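# Hang a power strip on two screws by its keyhole slots

## Task

Put the power strip's keyhole slots over the two screws so that it hangs level and stays there with no help from the robot. The narrow end of each keyhole slot must point upward.

## Robot and tools

ROBOT. Two 6-joint arms, left_arm and right_arm, each ending in a parallel two-finger gripper with a wrist camera. The fingers point along the gripper's +z axis and open and close along its y axis. end_effector_position is the point between the finger pads, roughly 1 cm back from the tips. Touching anything with the wrist-camera cable counts as the arm touching it.

FRAMES. Scene frame: origin at table-top height, midway between the two nominal bases; +z up, +x out over the table, left_arm on the +y side (arm names do not match image sides). Base positions in the scene frame: left_arm (+0.003, +0.318, +0.006) m, right_arm (+0.009, -0.364, +0.034) m, each yawed by only a fraction of a degree. Hand positions, quaternions (wxyz), velocities, targets and wrist-camera poses are given in each arm's own base frame. Fixed cameras and the table use the scene frame.

execute_actions(actions, cameras). actions is a list of actions. Each action is a table of up to 15 rows, one row per 1/30 s control step; a shorter table repeats its final row. Every row holds 14 numbers in [-1, 1], both arms always present: left dx, dy, dz, rx, ry, rz, opening, then right dx, dy, dz, rx, ry, rz, opening. The six pose numbers are an offset, not a pose: measured from that arm's Hand target as it stood when the action began, along that arm's base axes, with 1.0 meaning 0.6 m or 180 degrees. rx, ry, rz form one rotation vector, turning about the Hand target's position. All rows of an action count from the same start; the next action starts from the new Hand target, so repeating an offset moves further. A translation longer than 1.0 is scaled back along its direction. opening is absolute: +1 fully open (0.094 m), -1 closed. Sending six zeros re-requests the current Hand target. cameras: list of names, ["all"], or []; an empty actions list returns all images by default.

move(target, speed, blend, opening_speed, grip_force, blocking, cameras). target is one 14-number row laid out as above, or a list of up to 15 such rows visited in order; every row is an offset from the Hand targets at the move's start, not from the previous row. Paths are straight and unguarded against obstacles or the other arm; both arms finish together, at most 10 s. speed: m/s, 0.002 to 2.9, default 0.25 (rotation up to twice that in rad/s), one value or one per target. blend: corner rounding in metres per target; 0 stops at each. opening_speed: rate of the commanded opening per second on the -1 to +1 scale, at least 0.2; use it for gentle closing. grip_force: newtons per pad, 10 to 50, one value or one per arm; it persists; lower values close slowly. blocking=false returns after about 0.5 s while motion continues. Openings in the first row start immediately; later rows' openings are applied on arrival, pausing all arms. The result adds a move: line with the ending (done, off_target, moving, held, fault) and limits (paced = command clipped, held = steps withheld). done means within 10 mm and 2 degrees.

wait(seconds 0 to 10, cameras): lets time pass holding commands; returns early if a running move ends. stop(cameras): brakes a running move. zoom_image(camera, region [x0, y0, x1, y1] in pixels, at most 504 by 504): enlarges part of that camera's latest image. read_manual(section="licences"): licence texts only. finished_scene(scene): ends the scene irreversibly; the hung strip must stay put without the robot.

CAMERAS (896x504): cam_head_left, cam_head_right (a stereo pair on one bar above and behind the arms), cam_high, cam_low, cam_left_wrist, cam_right_wrist. Calibration is approximate; fixed cameras may have shifted a couple of degrees and millimetres.

RESULTS. Each arm reports end_effector_position (m) and end_effector_quat_wxyz in its base frame, Hand target (the last commanded pose after clipping, from which next offsets count), Tool commands, grip_measured (finger opening on the -1..+1 scale; up to about 2.5 mm wide when empty, and a little narrower than a hard part under squeeze), Joint positions (last entry is opening in metres), joint velocities (may read within noise), and joint torques (include the arm's own weight; joints 1 to 3 wrap at ±28 N m). MOTOR HOT appears at 75 °C; at 90 °C the arm folds and idles for the rest of the scene, and at 100 °C it goes limp.

BEHAVIOUR. Orientation commands are clipped each step to 40 degrees from the measured orientation. Friction and load can leave the gripper a few centimetres short of its target; send another command (even zeros) or the remaining distance. To keep a gripper's opening unchanged, resend its current value, since 0 means half-open. To release a push against something, command back past the gripper's position. Keep paths away from an arm's own base.

AVOID. Any contact or squeeze between the two arms or grippers; hard hits on screws, wall or table; fast moves into contact; dropping the strip or releasing it while it moves; anything leaving the table; straining camera cables; long stretched holds that heat motors. Loose objects may occasionally get nudged by outside pushes.

Each tool is called by a JSON object that holds its "api" and its "payload".

## Session

{"api": "execute_actions", "payload": {"actions": []}}

Scene clock: 0.00 s.
left_arm: end_effector_position=(+0.3956, -0.0037, +0.1123) grip_measured=+1.000 end_effector_quat_wxyz=(+0.596, -0.007, +0.802, -0.043) | right_arm: end_effector_position=(+0.3938, +0.0104, +0.1119) grip_measured=+1.000 end_effector_quat_wxyz=(+0.614, -0.022, +0.789, -0.004)
Joint positions: left_arm=[0.027 1.491 0.351 0.849 0.087 -0.054 0.094] | right_arm=[0.026 1.531 0.316 0.966 0.005 -0.034 0.094]
Joint velocities: within noise
Joint torques (N m): no reading
Heat: left arm: 43 °C; right arm: 43 °C.
Hand target: left_arm +0.3991, -0.0036, +0.1227; +0.608, -0.006, +0.793, -0.042 | right_arm +0.3939, +0.0105, +0.1112; +0.612, -0.023, +0.791, -0.004
Tool commands: left_gripper/opening=+1.0 right_gripper/opening=+1.0

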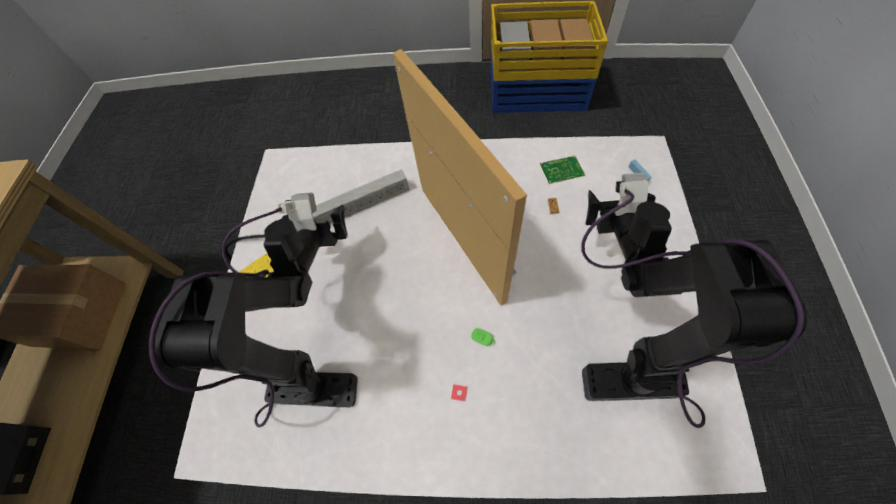

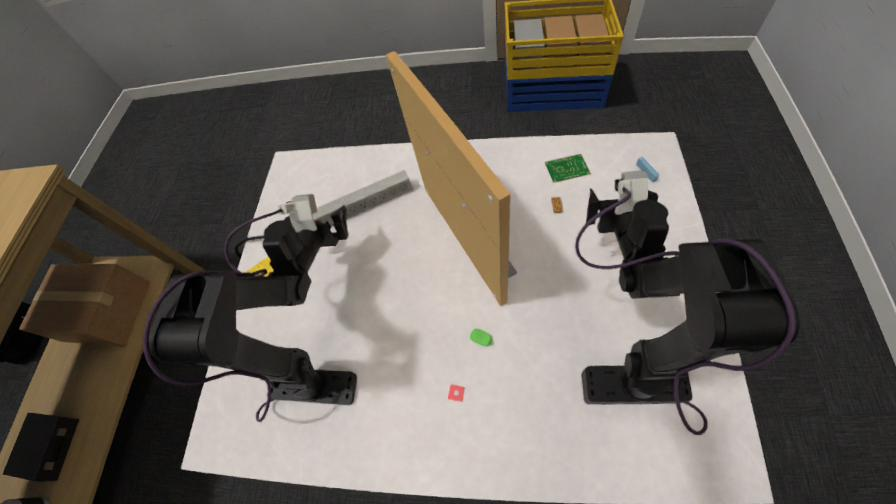

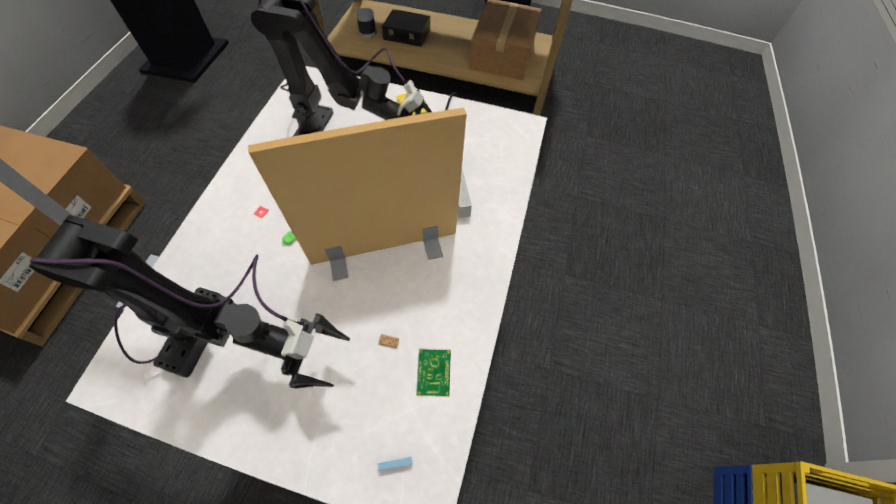

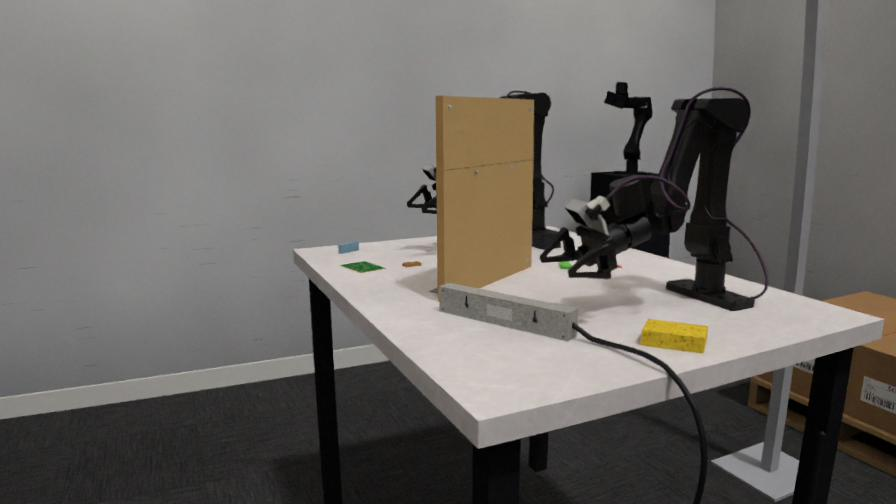

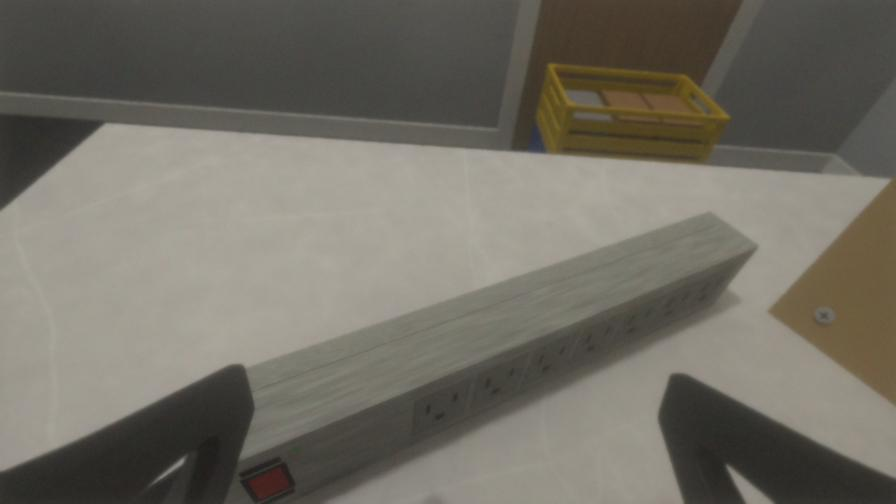

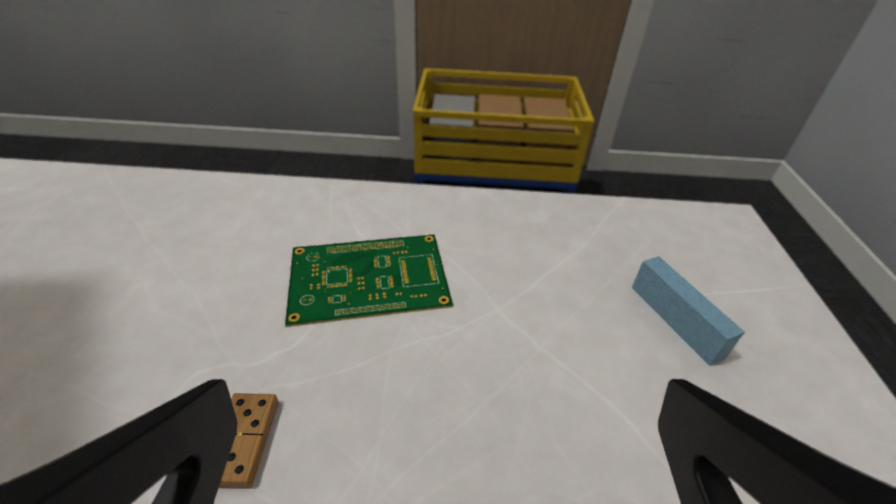

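{"api": "zoom_image", "payload": {"camera": "cam_low", "region": [420, 80, 620, 360]}}

{"api": "zoom_image", "payload": {"camera": "cam_head_left", "region": [230, 130, 550, 310]}}

{"api": "zoom_image", "payload": {"camera": "cam_head_right", "region": [230, 40, 550, 310]}}

{"api": "zoom_image", "payload": {"camera": "cam_low", "region": [420, 260, 620, 360]}}

{"api": "zoom_image", "payload": {"camera": "cam_low", "region": [430, 90, 550, 200]}}

Scaled by 1.800 from the camera's 896x504 image, which has a finer 1280x720 frame.

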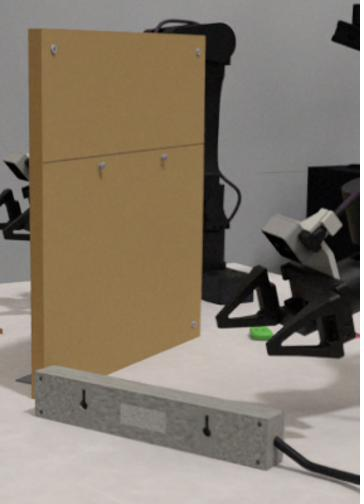

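Scaled by 1.575 from the camera's 896x504 image, which has a finer 1280x720 frame.

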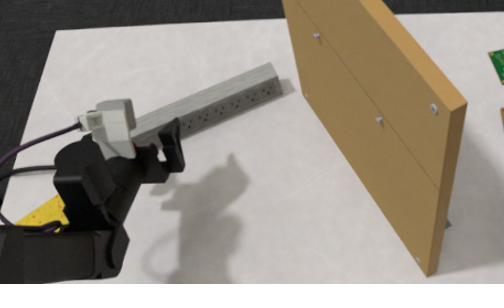

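Scaled by 1.575 from the camera's 896x504 image, which has a finer 1280x720 frame.

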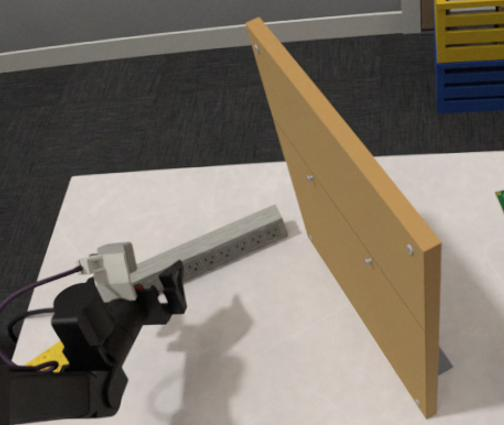

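Scaled by 2.520 from the camera's 896x504 image, which has a finer 1280x720 frame.

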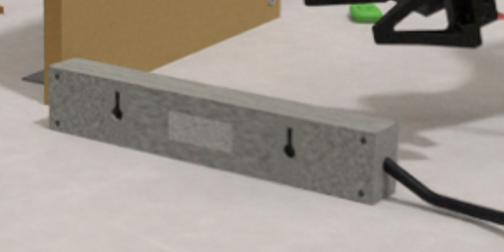

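Scaled by 4.200 from the camera's 896x504 image, which has a finer 1280x720 frame.

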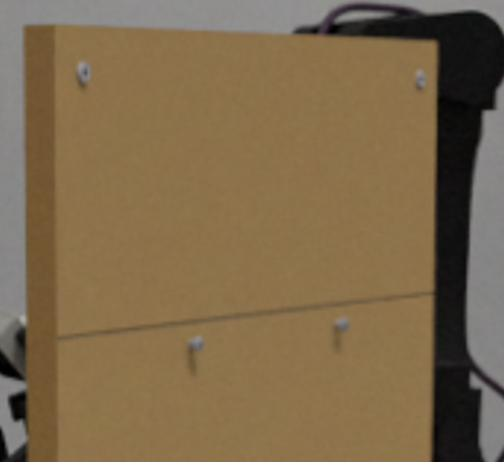

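{"api": "move", "payload": {"target": [-0.12,0.03,0.30,0,0,-0.1,1,0,0,0,0,0,0,1], "cameras": ["all"]}}

Scene clock: 108.10 s.
left_arm: end_effector_position=(+0.3251, +0.0135, +0.2817) grip_measured=+1.000 end_effector_quat_wxyz=(+0.576, +0.104, +0.797, -0.147) | right_arm: end_effector_position=(+0.3938, +0.0104, +0.1119) grip_measured=+1.000 end_effector_quat_wxyz=(+0.614, -0.022, +0.789, -0.004)
Joint positions: left_arm=[0.433 0.954 0.829 -0.294 0.766 0.179 0.094] | right_arm=[0.026 1.531 0.316 0.966 0.005 -0.034 0.094]
Joint torques (N m): left_arm=[0.43 -1.89 9.21 1.35 0.31 0.09] | right_arm=[0.06 -5.11 6.63 2 0.02 0.01]
Heat: left arm: 46 °C; right arm: 43 °C.
Hand target: left_arm +0.3271, +0.0143, +0.3027; +0.594, +0.118, +0.784, -0.137 | right_arm +0.3939, +0.0105, +0.1112; +0.612, -0.023, +0.791, -0.004
Off the commanded pose: left_arm 0.021 m, 3 deg | right_arm 0.001 m, 0 deg.
move: off_target (left_arm)
camera_calibration:
cam_left_wrist: T_world_to_cam=[[-0.332338, -0.933853, 0.132173, 0.0825518], [-0.662814, 0.13155, -0.737138, 0.45751], [0.670991, -0.332585, -0.66269, 0.0654816], [0, 0, 0, 1]] pos_world=[0.286741, 0.0386839, 0.369731]

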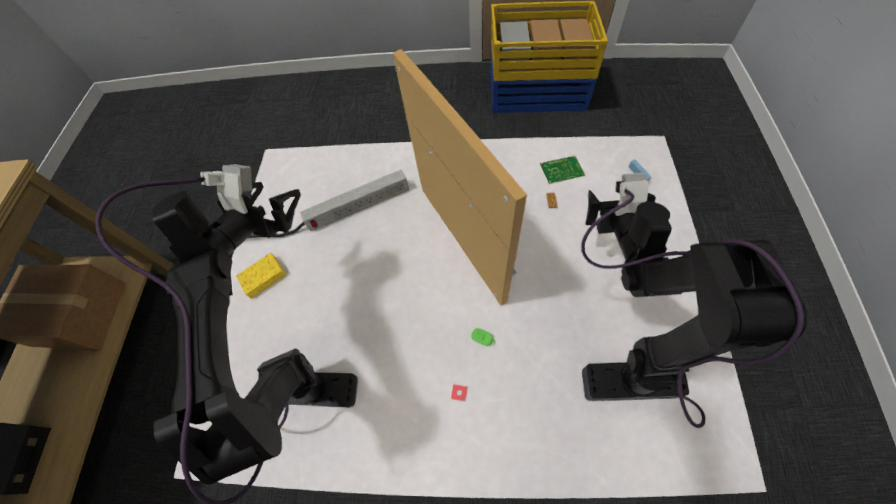

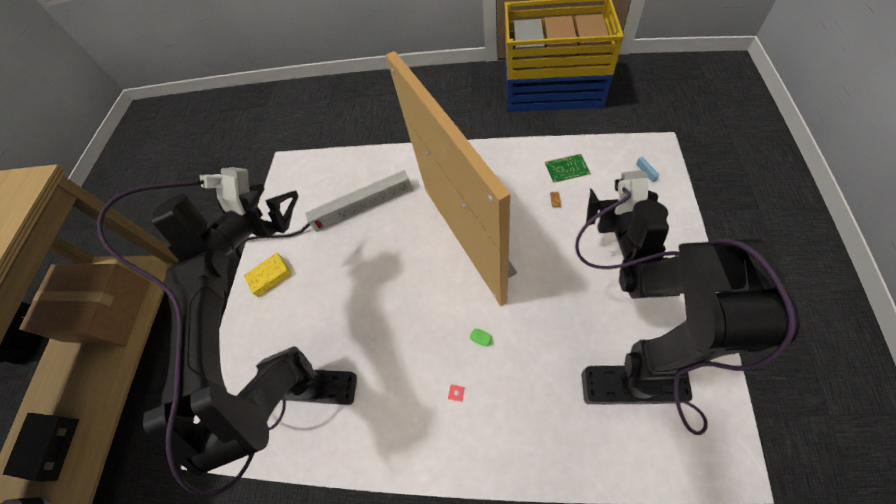

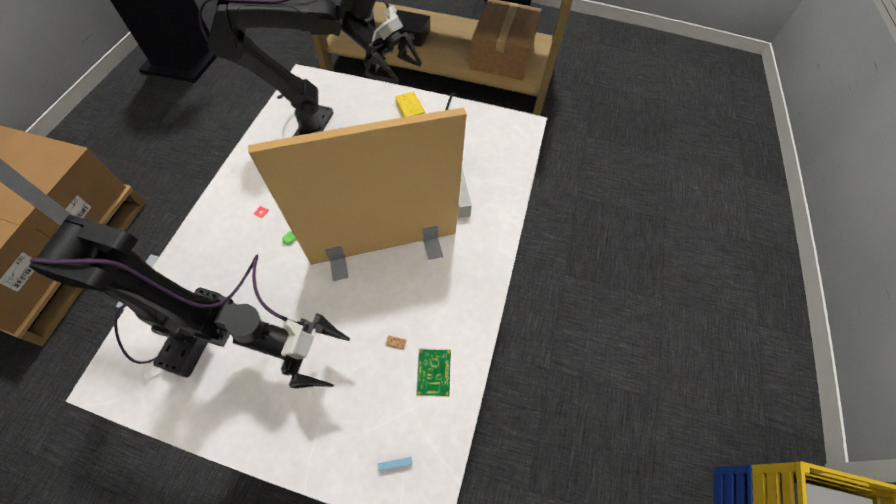

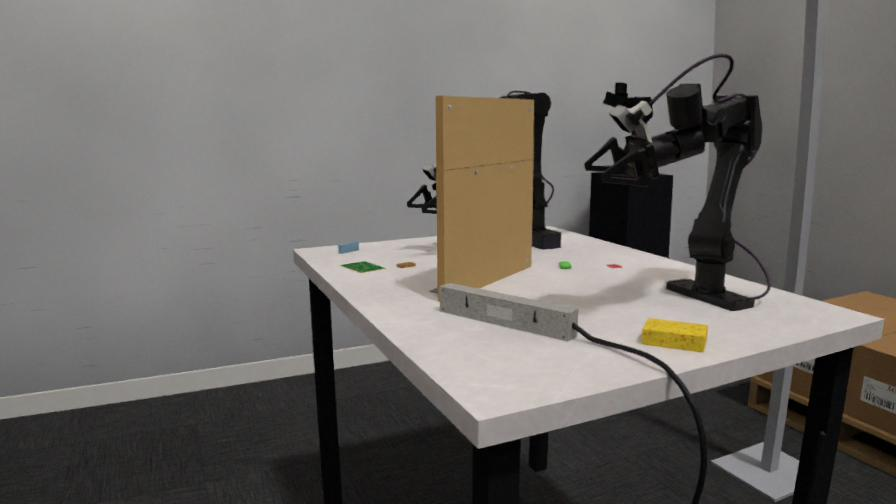

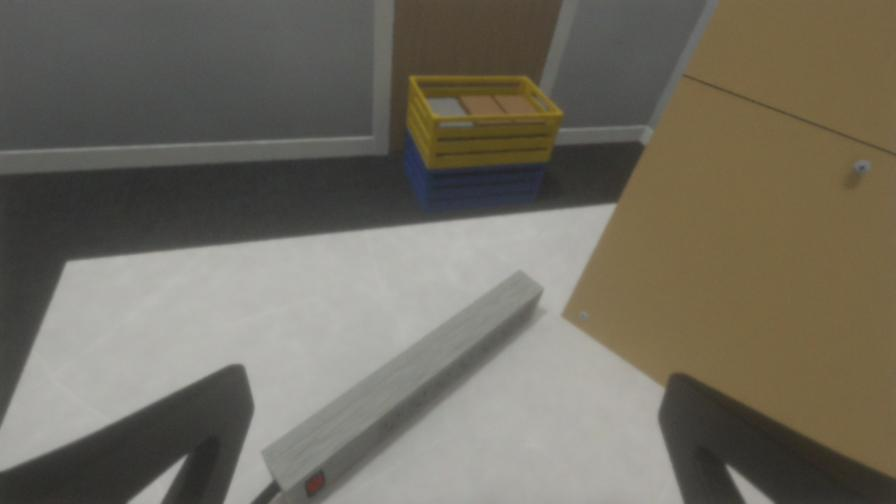

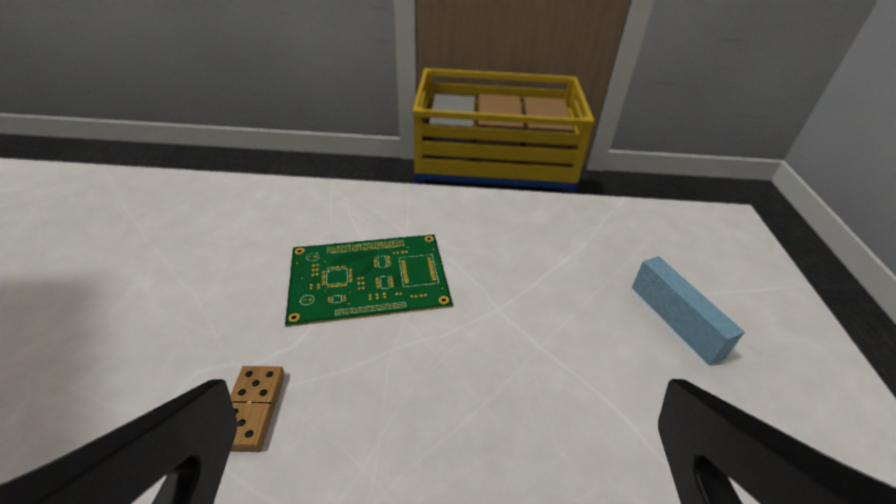

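{"api": "zoom_image", "payload": {"camera": "cam_left_wrist", "region": [240, 250, 600, 504]}}

{"api": "zoom_image", "payload": {"camera": "cam_left_wrist", "region": [780, 100, 896, 220]}}

Scaled by 1.400 from the camera's 896x504 image, which has a finer 1280x720 frame.

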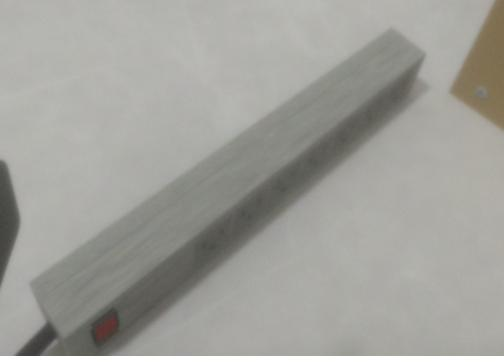

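Scaled by 4.200 from the camera's 896x504 image, which has a finer 1280x720 frame.

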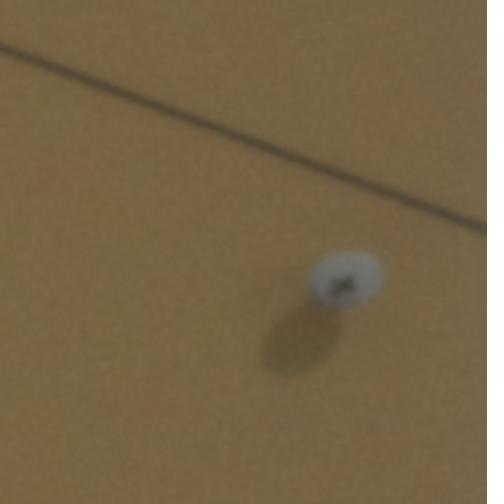

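{"api": "move", "payload": {"target": [0.2817,-0.1338,-0.2545,0.3036,0.3015,-0.2233,1,0,0,0,0,0,0,1], "cameras": ["cam_head_left","cam_left_wrist"], "speed": 0.3}}

Scene clock: 155.10 s.
left_arm: end_effector_position=(+0.4919, -0.0660, +0.1461) grip_measured=+1.000 end_effector_quat_wxyz=(+0.082, +0.529, +0.844, +0.035) | right_arm: end_effector_position=(+0.3938, +0.0104, +0.1119) grip_measured=+1.000 end_effector_quat_wxyz=(+0.614, -0.022, +0.789, -0.004)
Joint positions: left_arm=[-0.134 2.443 2.629 -1.578 0.004 0.985 0.094] | right_arm=[0.026 1.531 0.316 0.966 0.005 -0.034 0.094]
Joint torques (N m): left_arm=[-0.08 -11.03 7.24 0.39 -0.03 0.04] | right_arm=[-0.09 -5.08 6.65 2.01 0 0.01]
Heat: left arm: 47 °C; right arm: 42 °C.
Hand target: left_arm +0.4961, -0.0660, +0.1501; +0.000, +0.534, +0.846, +0.000 | right_arm +0.3939, +0.0105, +0.1112; +0.612, -0.023, +0.791, -0.004
Off the commanded pose: left_arm 0.006 m, 10 deg | right_arm 0.001 m, 0 deg.
joint sent to its limit (left arm) — joint 4 (wrist pitch), lower limit. The joint targets are off in orientation, not in position.
move: off_target (left_arm)
camera_calibration:
cam_left_wrist: T_world_to_cam=[[-0.879684, -0.454286, -0.140641, 0.422446], [-0.474658, 0.820558, 0.31841, 0.277303], [-0.0292449, 0.346857, -0.937462, 0.266721], [0, 0, 0, 1]] pos_world=[0.511044, -0.128146, 0.221159]
Images, in order (width x height): cam_head_left 896x504, cam_left_wrist 896x504.

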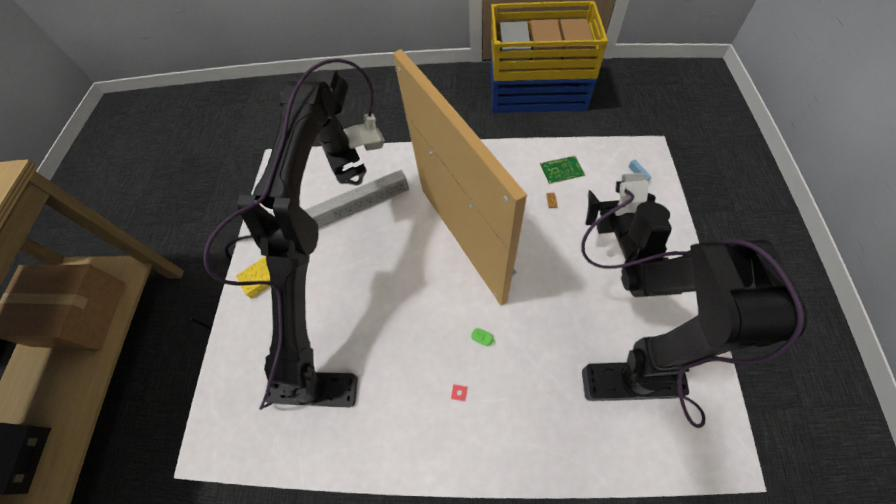

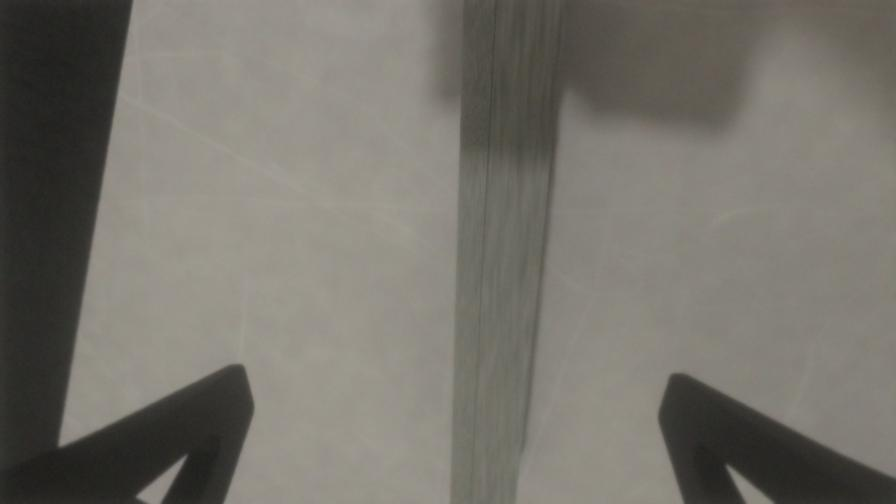

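{"api": "move", "payload": {"target": [-0.012,-0.0055,-0.125,0,0,0,1,0,0,0,0,0,0,1], "cameras": ["cam_left_wrist"], "speed": 0.2}}

Scene clock: 167.67 s.
left_arm: end_effector_position=(+0.4906, -0.0672, +0.0781) grip_measured=+1.000 end_effector_quat_wxyz=(+0.017, +0.532, +0.846, +0.006) | right_arm: end_effector_position=(+0.3938, +0.0104, +0.1119) grip_measured=+1.000 end_effector_quat_wxyz=(+0.614, -0.022, +0.789, -0.004)
Joint positions: left_arm=[-0.137 2.586 2.629 -1.578 0.002 0.985 0.094] | right_arm=[0.026 1.531 0.316 0.966 0.005 -0.034 0.094]
Joint torques (N m): left_arm=[-0.7 -12.16 4.62 0.18 -0.04 -0.04] | right_arm=[0.01 -5.22 6.65 2.04 -0.03 -0.01]
Heat: left arm: 46 °C; right arm: 42 °C.
Hand target: left_arm +0.4889, -0.0694, +0.0751; +0.000, +0.534, +0.846, +0.000 | right_arm +0.3939, +0.0105, +0.1112; +0.612, -0.023, +0.791, -0.004
Off the commanded pose: left_arm 0.004 m, 2 deg | right_arm 0.001 m, 0 deg.
joint sent to its limit (left arm) — joint 4 (wrist pitch), lower limit. The joint targets still meet the commanded pose.
move: done
camera_calibration:
cam_left_wrist: T_world_to_cam=[[-0.893022, -0.449338, -0.0246368, 0.409109], [-0.420864, 0.814542, 0.399241, 0.266209], [-0.159327, 0.3669, -0.916515, 0.266832], [0, 0, 0, 1]] pos_world=[0.519894, -0.130911, 0.148353]
Images, in order (width x height): cam_left_wrist 896x504.

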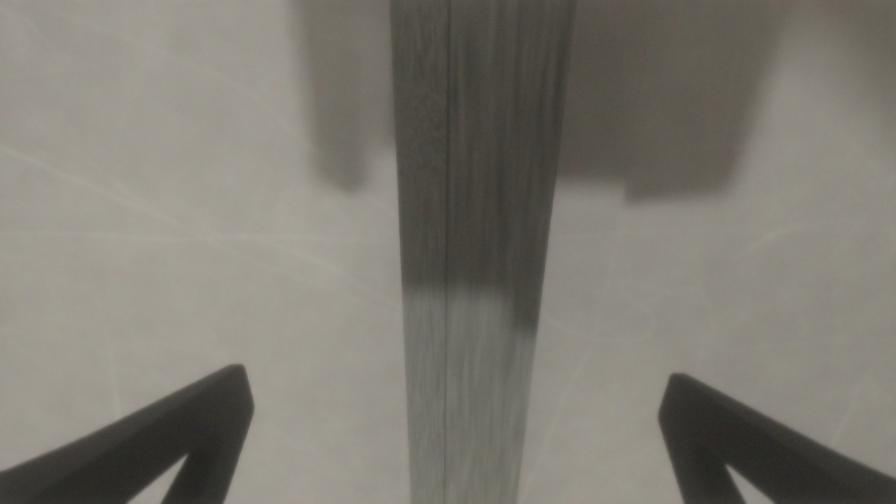

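{"api": "move", "payload": {"target": [-0.003,-0.0015,-0.099,0,0,0,1,0,0,0,0,0,0,1], "cameras": ["cam_left_wrist"], "speed": 0.15}}

{"api": "move", "payload": {"target": [0,0,0,0,0,0,-0.5,0,0,0,0,0,0,1], "opening_speed": 0.8, "grip_force": [30,50], "cameras": ["cam_left_wrist","cam_low"]}}

Scene clock: 174.27 s.
left_arm: end_effector_position=(+0.4861, -0.0663, +0.0117) grip_measured=+1.000 end_effector_quat_wxyz=(-0.011, +0.532, +0.847, +0.001) | right_arm: end_effector_position=(+0.3938, +0.0104, +0.1119) grip_measured=+1.000 end_effector_quat_wxyz=(+0.614, -0.022, +0.789, -0.004)
Joint positions: left_arm=[-0.141 2.581 2.353 -1.363 -0.01 0.981 0.094] | right_arm=[0.026 1.531 0.316 0.966 0.005 -0.034 0.094]
Joint torques (N m): left_arm=[-0.49 -14.45 3 0.37 0.13 0] | right_arm=[0.05 -5.14 6.63 2 -0.01 -0.02]
Heat: left arm: 44 °C; right arm: 42 °C.
Hand target: left_arm +0.4870, -0.0703, +0.0157; +0.000, +0.534, +0.846, +0.000 | right_arm +0.3939, +0.0105, +0.1112; +0.612, -0.023, +0.791, -0.004
Off the commanded pose: left_arm 0.006 m, 1 deg | right_arm 0.001 m, 0 deg.
move: done
camera_calibration:
cam_left_wrist: T_world_to_cam=[[-0.893099, -0.449639, 0.0141228, 0.40339], [-0.398903, 0.806056, 0.437207, 0.278346], [-0.207969, 0.384835, -0.89925, 0.229691], [0, 0, 0, 1]] pos_world=[0.519068, -0.131376, 0.0791584]
Images, in order (width x height): cam_left_wrist 896x504.

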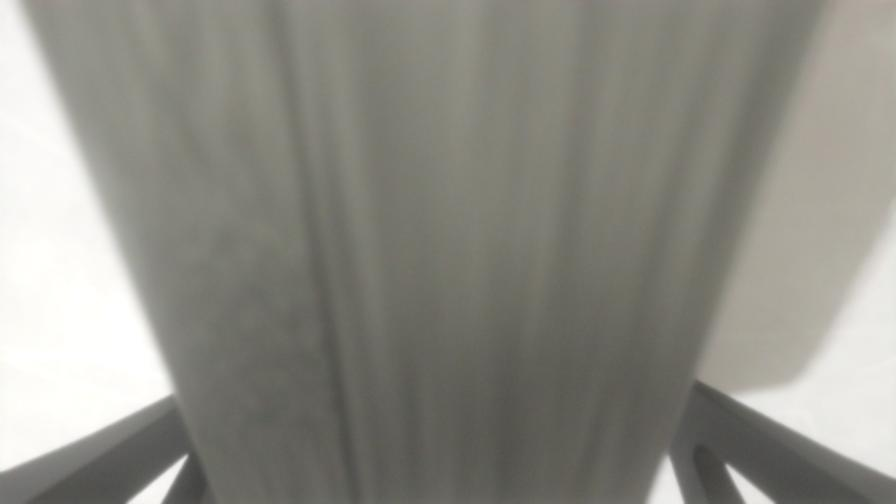

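Scene clock: 177.77 s.
left_arm: end_effector_position=(+0.4901, -0.0666, +0.0113) grip_measured=-0.291 end_effector_quat_wxyz=(-0.004, +0.532, +0.847, +0.004) | right_arm: end_effector_position=(+0.3938, +0.0104, +0.1119) grip_measured=+1.000 end_effector_quat_wxyz=(+0.614, -0.022, +0.789, -0.004)
Joint positions: left_arm=[-0.141 2.581 2.351 -1.345 -0.011 0.98 0.033] | right_arm=[0.026 1.531 0.316 0.966 0.005 -0.034 0.094]
Joint torques (N m): left_arm=[-0.49 -14.46 3.12 0.23 0.14 0.02] | right_arm=[0.01 -5.08 6.58 2.02 0.02 0]
Heat: left arm: 44 °C; right arm: 42 °C.
Hand target: left_arm +0.4871, -0.0702, +0.0157; +0.000, +0.534, +0.846, +0.000 | right_arm +0.3939, +0.0105, +0.1112; +0.612, -0.023, +0.791, -0.004
Off the commanded pose: left_arm 0.007 m, 1 deg | right_arm 0.001 m, 0 deg.
grip_force (N): 30, 50
move: done
camera_calibration:
cam_left_wrist: T_world_to_cam=[[-0.892883, -0.450289, 0.000142972, 0.406843], [-0.406447, 0.806085, 0.430148, 0.284142], [-0.193806, 0.384014, -0.902758, 0.223242], [0, 0, 0, 1]] pos_world=[0.522017, -0.131574, 0.079252]
Images, in order (width x height): cam_low 896x504, cam_left_wrist 896x504.

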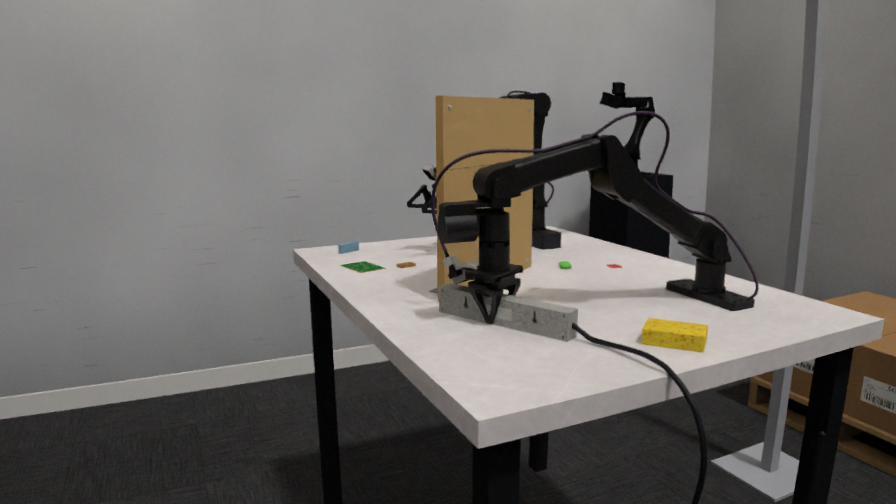

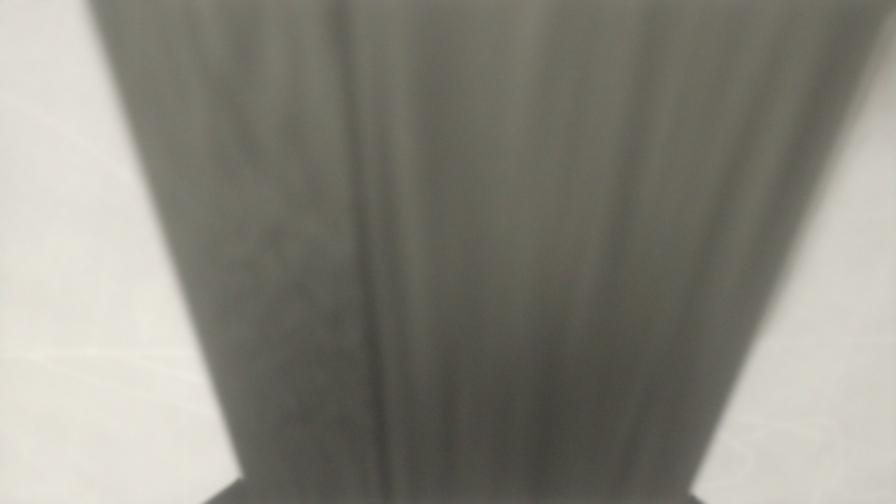

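{"api": "move", "payload": {"target": [[0,0,0.15,0,0,0,-0.5,0,0,0,0,0,0,1],[-0.245,0.033,0.18,0,0,0.358,-0.5,0,0,0,0,0,0,1]], "blend": [0.03,0], "speed": 0.25, "cameras": ["cam_head_left","cam_left_wrist","cam_low"]}}

Scene clock: 189.33 s.
left_arm: end_effector_position=(+0.3493, -0.0416, +0.1084) grip_measured=-0.292 end_effector_quat_wxyz=(-0.009, +0.022, +1.000, +0.019) | right_arm: end_effector_position=(+0.3938, +0.0104, +0.1119) grip_measured=+1.000 end_effector_quat_wxyz=(+0.614, -0.022, +0.789, -0.004)
Joint positions: left_arm=[-0.139 1.9 1.621 -1.314 -0.035 -0.096 0.033] | right_arm=[0.026 1.531 0.316 0.966 0.005 -0.034 0.094]
Joint torques (N m): left_arm=[-1.05 -12.75 4.08 -0.03 0.39 -0.56] | right_arm=[0.12 -5.23 6.56 2.03 -0.02 -0.01]
Heat: left arm: 43 °C; right arm: 42 °C.
Hand target: left_arm +0.3401, -0.0503, +0.1237; +0.000, +0.000, +1.000, +0.000 | right_arm +0.3939, +0.0105, +0.1112; +0.612, -0.023, +0.791, -0.004
Off the commanded pose: left_arm 0.020 m, 3 deg | right_arm 0.001 m, 0 deg.
grip_force (N): 30, 50
move: off_target (left_arm)
camera_calibration:
cam_left_wrist: T_world_to_cam=[[-0.026629, -0.999091, -0.0332984, -0.029452], [-0.900215, 0.00948418, 0.435343, 0.303769], [-0.434632, 0.0415684, -0.899649, 0.34362], [0, 0, 0, 1]] pos_world=[0.422021, -0.04659, 0.175913]
Images, in order (width x height): cam_head_left 896x504, cam_low 896x504, cam_left_wrist 896x504.

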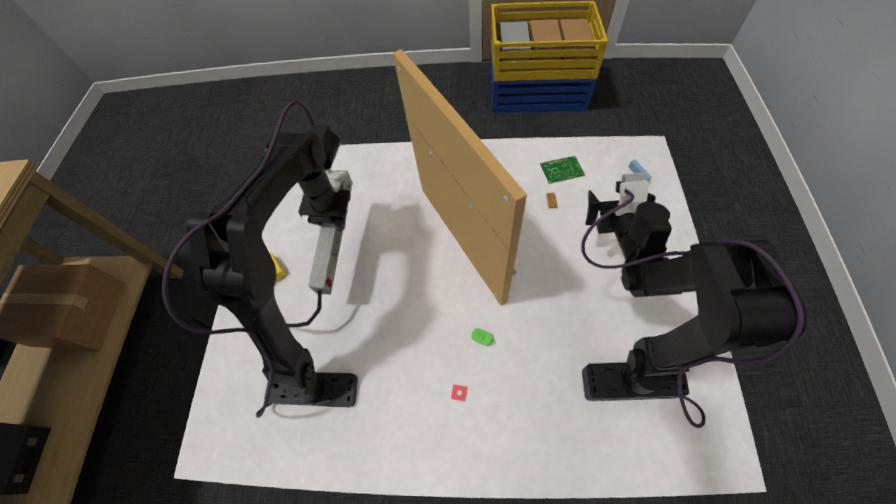

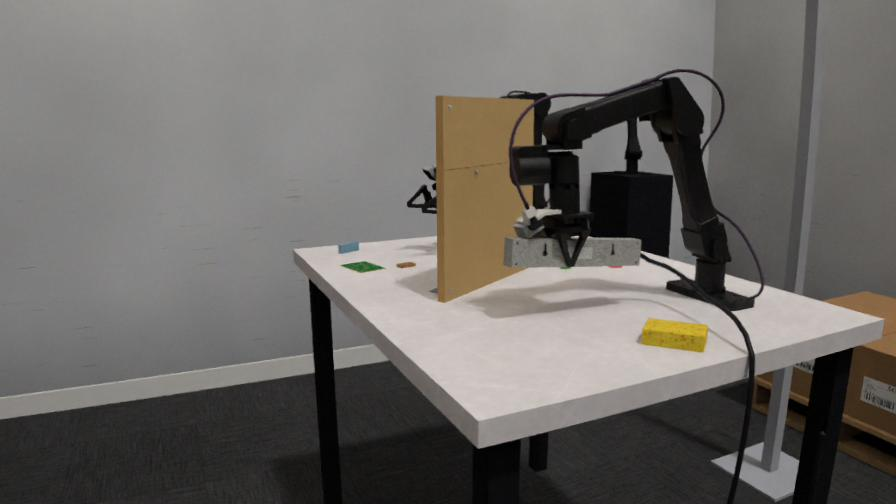

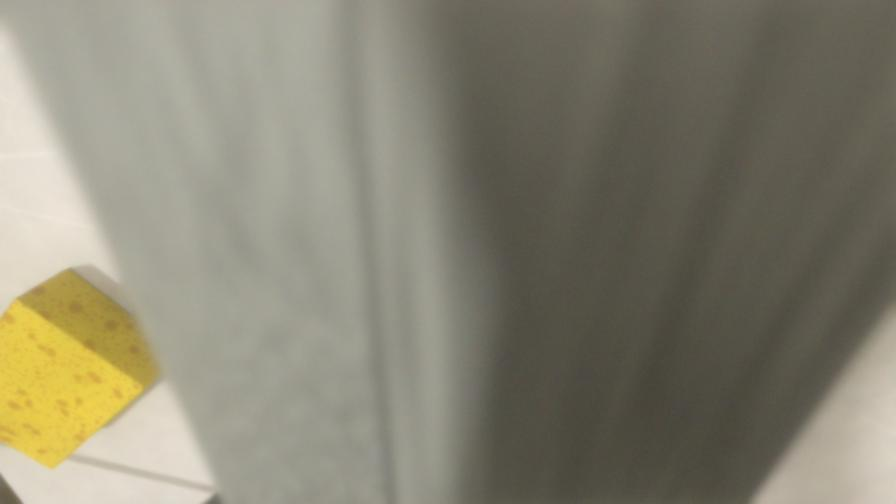

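{"api": "move", "payload": {"target": [0.10,-0.05,-0.025,-0.361,0,0,-0.5,0,0,0,0,0,0,1], "speed": 0.4, "cameras": ["cam_head_left","cam_low"]}}

Scene clock: 198.33 s.
left_arm: end_effector_position=(+0.3950, -0.0693, +0.0885) grip_measured=-0.292 end_effector_quat_wxyz=(+0.011, +0.030, +0.868, -0.495) | right_arm: end_effector_position=(+0.3938, +0.0104, +0.1119) grip_measured=+1.000 end_effector_quat_wxyz=(+0.614, -0.022, +0.789, -0.004)
Joint positions: left_arm=[0.211 2.271 1.732 -1.39 0.995 0.477 0.033] | right_arm=[0.026 1.531 0.316 0.966 0.005 -0.034 0.094]
Joint torques (N m): left_arm=[-0.76 -9.76 6.67 -0.82 1.55 -0.43] | right_arm=[-0.14 -5.26 6.64 2 0.01 0]
Heat: left arm: 42 °C; right arm: 42 °C.
Hand target: left_arm +0.4001, -0.0804, +0.1087; +0.000, +0.000, +0.843, -0.537 | right_arm +0.3939, +0.0105, +0.1112; +0.612, -0.023, +0.791, -0.004
Off the commanded pose: left_arm 0.024 m, 7 deg | right_arm 0.001 m, 0 deg.
grip_force (N): 30, 50
move: off_target (left_arm)
Images, in order (width x height): cam_head_left 896x504, cam_low 896x504.

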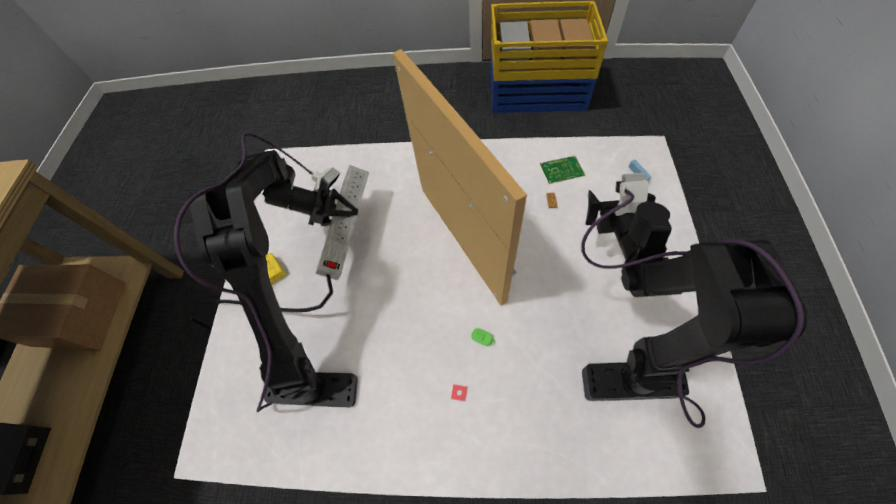

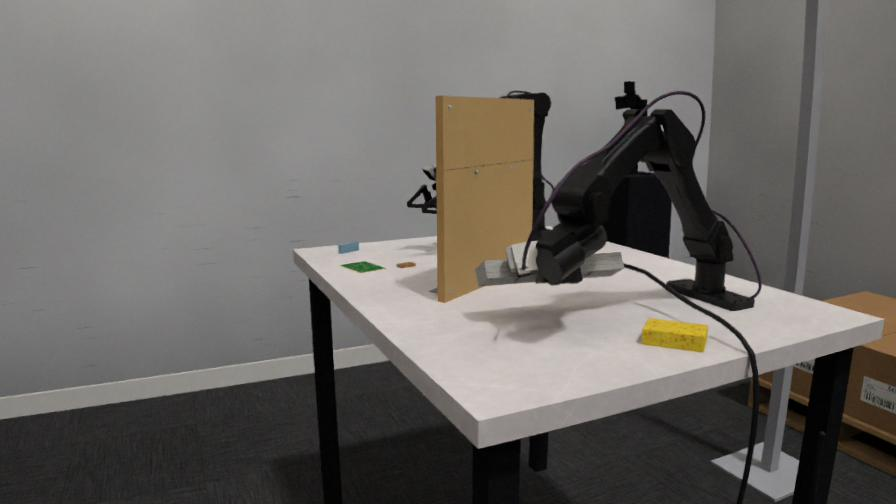

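{"api": "move", "payload": {"target": [0.0,0,-0.087,-0.045,0,0,-0.5,0,0,0,0,0,0,1], "speed": 0.15, "cameras": ["cam_head_left","cam_low"]}}

{"api": "zoom_image", "payload": {"camera": "cam_low", "region": [440, 200, 680, 335]}}

Scene clock: 203.70 s.
left_arm: end_effector_position=(+0.3928, -0.0751, +0.0417) grip_measured=-0.292 end_effector_quat_wxyz=(+0.000, +0.028, +0.826, -0.563) | right_arm: end_effector_position=(+0.3938, +0.0104, +0.1119) grip_measured=+1.000 end_effector_quat_wxyz=(+0.614, -0.022, +0.789, -0.004)
Joint positions: left_arm=[0.226 2.46 1.732 -1.42 1.118 0.661 0.033] | right_arm=[0.026 1.531 0.316 0.966 0.005 -0.034 0.094]
Joint torques (N m): left_arm=[-0.16 -10.3 5.12 -0.94 1.42 -0.14] | right_arm=[0.14 -5.14 6.72 2.03 0 -0.02]
Heat: left arm: 43 °C; right arm: 42 °C.
Hand target: left_arm +0.4001, -0.0804, +0.0564; +0.000, +0.000, +0.803, -0.596 | right_arm +0.3939, +0.0105, +0.1112; +0.612, -0.023, +0.791, -0.004
Off the commanded pose: left_arm 0.017 m, 6 deg | right_arm 0.001 m, 0 deg.
grip_force (N): 30, 50
move: off_target (left_arm)
Images, in order (width x height): cam_head_left 896x504, cam_low 896x504.

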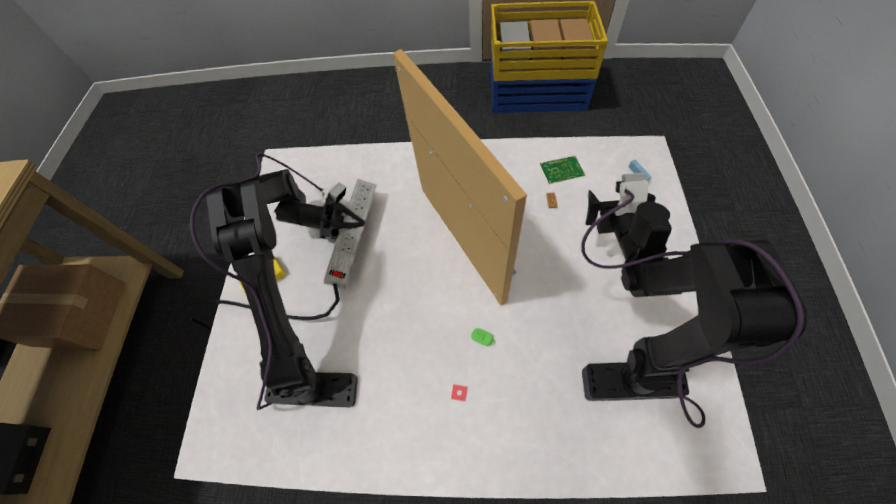

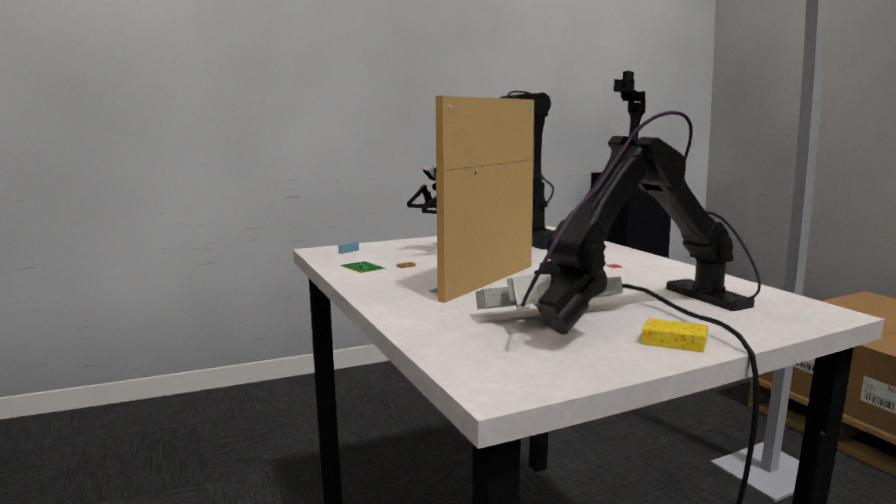

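Scaled by 2.100 from the camera's 896x504 image, which has a finer 1280x720 frame.

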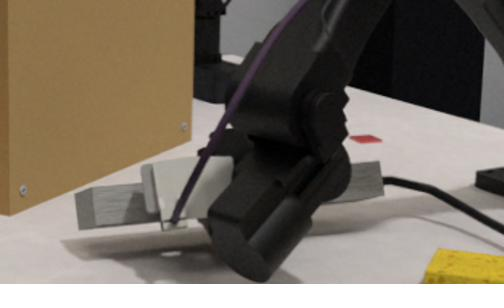

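{"api": "move", "payload": {"target": [0.0,0,-0.035,0,0,0,-0.5,0,0,0,0,0,0,1], "speed": 0.06, "cameras": ["cam_low"]}}

{"api": "zoom_image", "payload": {"camera": "cam_low", "region": [440, 200, 680, 335]}}

Scene clock: 210.87 s.
left_arm: end_effector_position=(+0.3916, -0.0759, +0.0253) grip_measured=-0.292 end_effector_quat_wxyz=(-0.008, +0.023, +0.823, -0.568) | right_arm: end_effector_position=(+0.3938, +0.0104, +0.1119) grip_measured=+1.000 end_effector_quat_wxyz=(+0.614, -0.022, +0.789, -0.004)
Joint positions: left_arm=[0.226 2.506 1.732 -1.404 1.123 0.671 0.033] | right_arm=[0.026 1.531 0.316 0.966 0.005 -0.034 0.094]
Joint torques (N m): left_arm=[-0.14 -10.17 4.59 -0.74 1.32 -0.12] | right_arm=[0.09 -5.12 6.64 2.04 0.01 -0.02]
Heat: left arm: 43 °C; right arm: 42 °C.
Hand target: left_arm +0.4001, -0.0804, +0.0355; +0.000, +0.000, +0.803, -0.596 | right_arm +0.3939, +0.0105, +0.1112; +0.612, -0.023, +0.791, -0.004
Off the commanded pose: left_arm 0.014 m, 5 deg | right_arm 0.001 m, 0 deg.
grip_force (N): 30, 50
move: off_target (left_arm)
Images, in order (width x height): cam_low 896x504.

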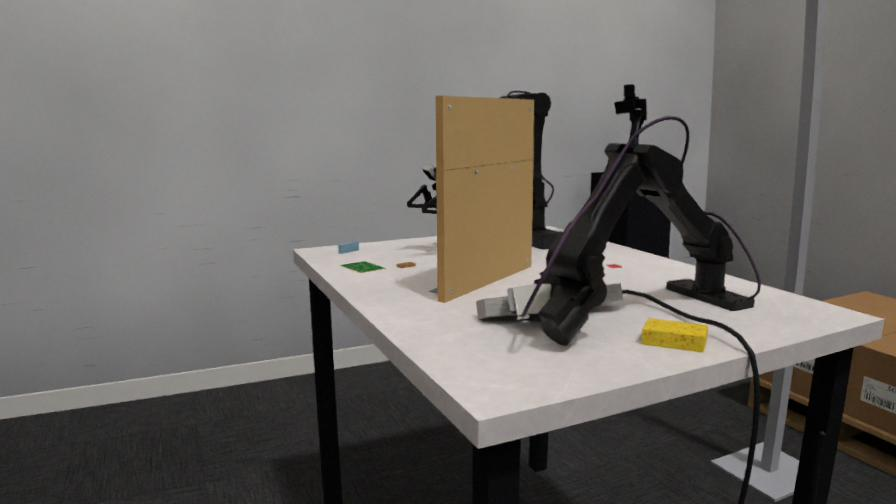

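Scaled by 2.100 from the camera's 896x504 image, which has a finer 1280x720 frame.

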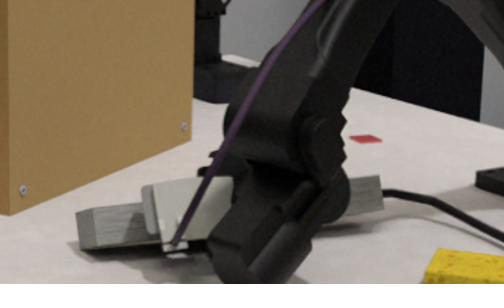

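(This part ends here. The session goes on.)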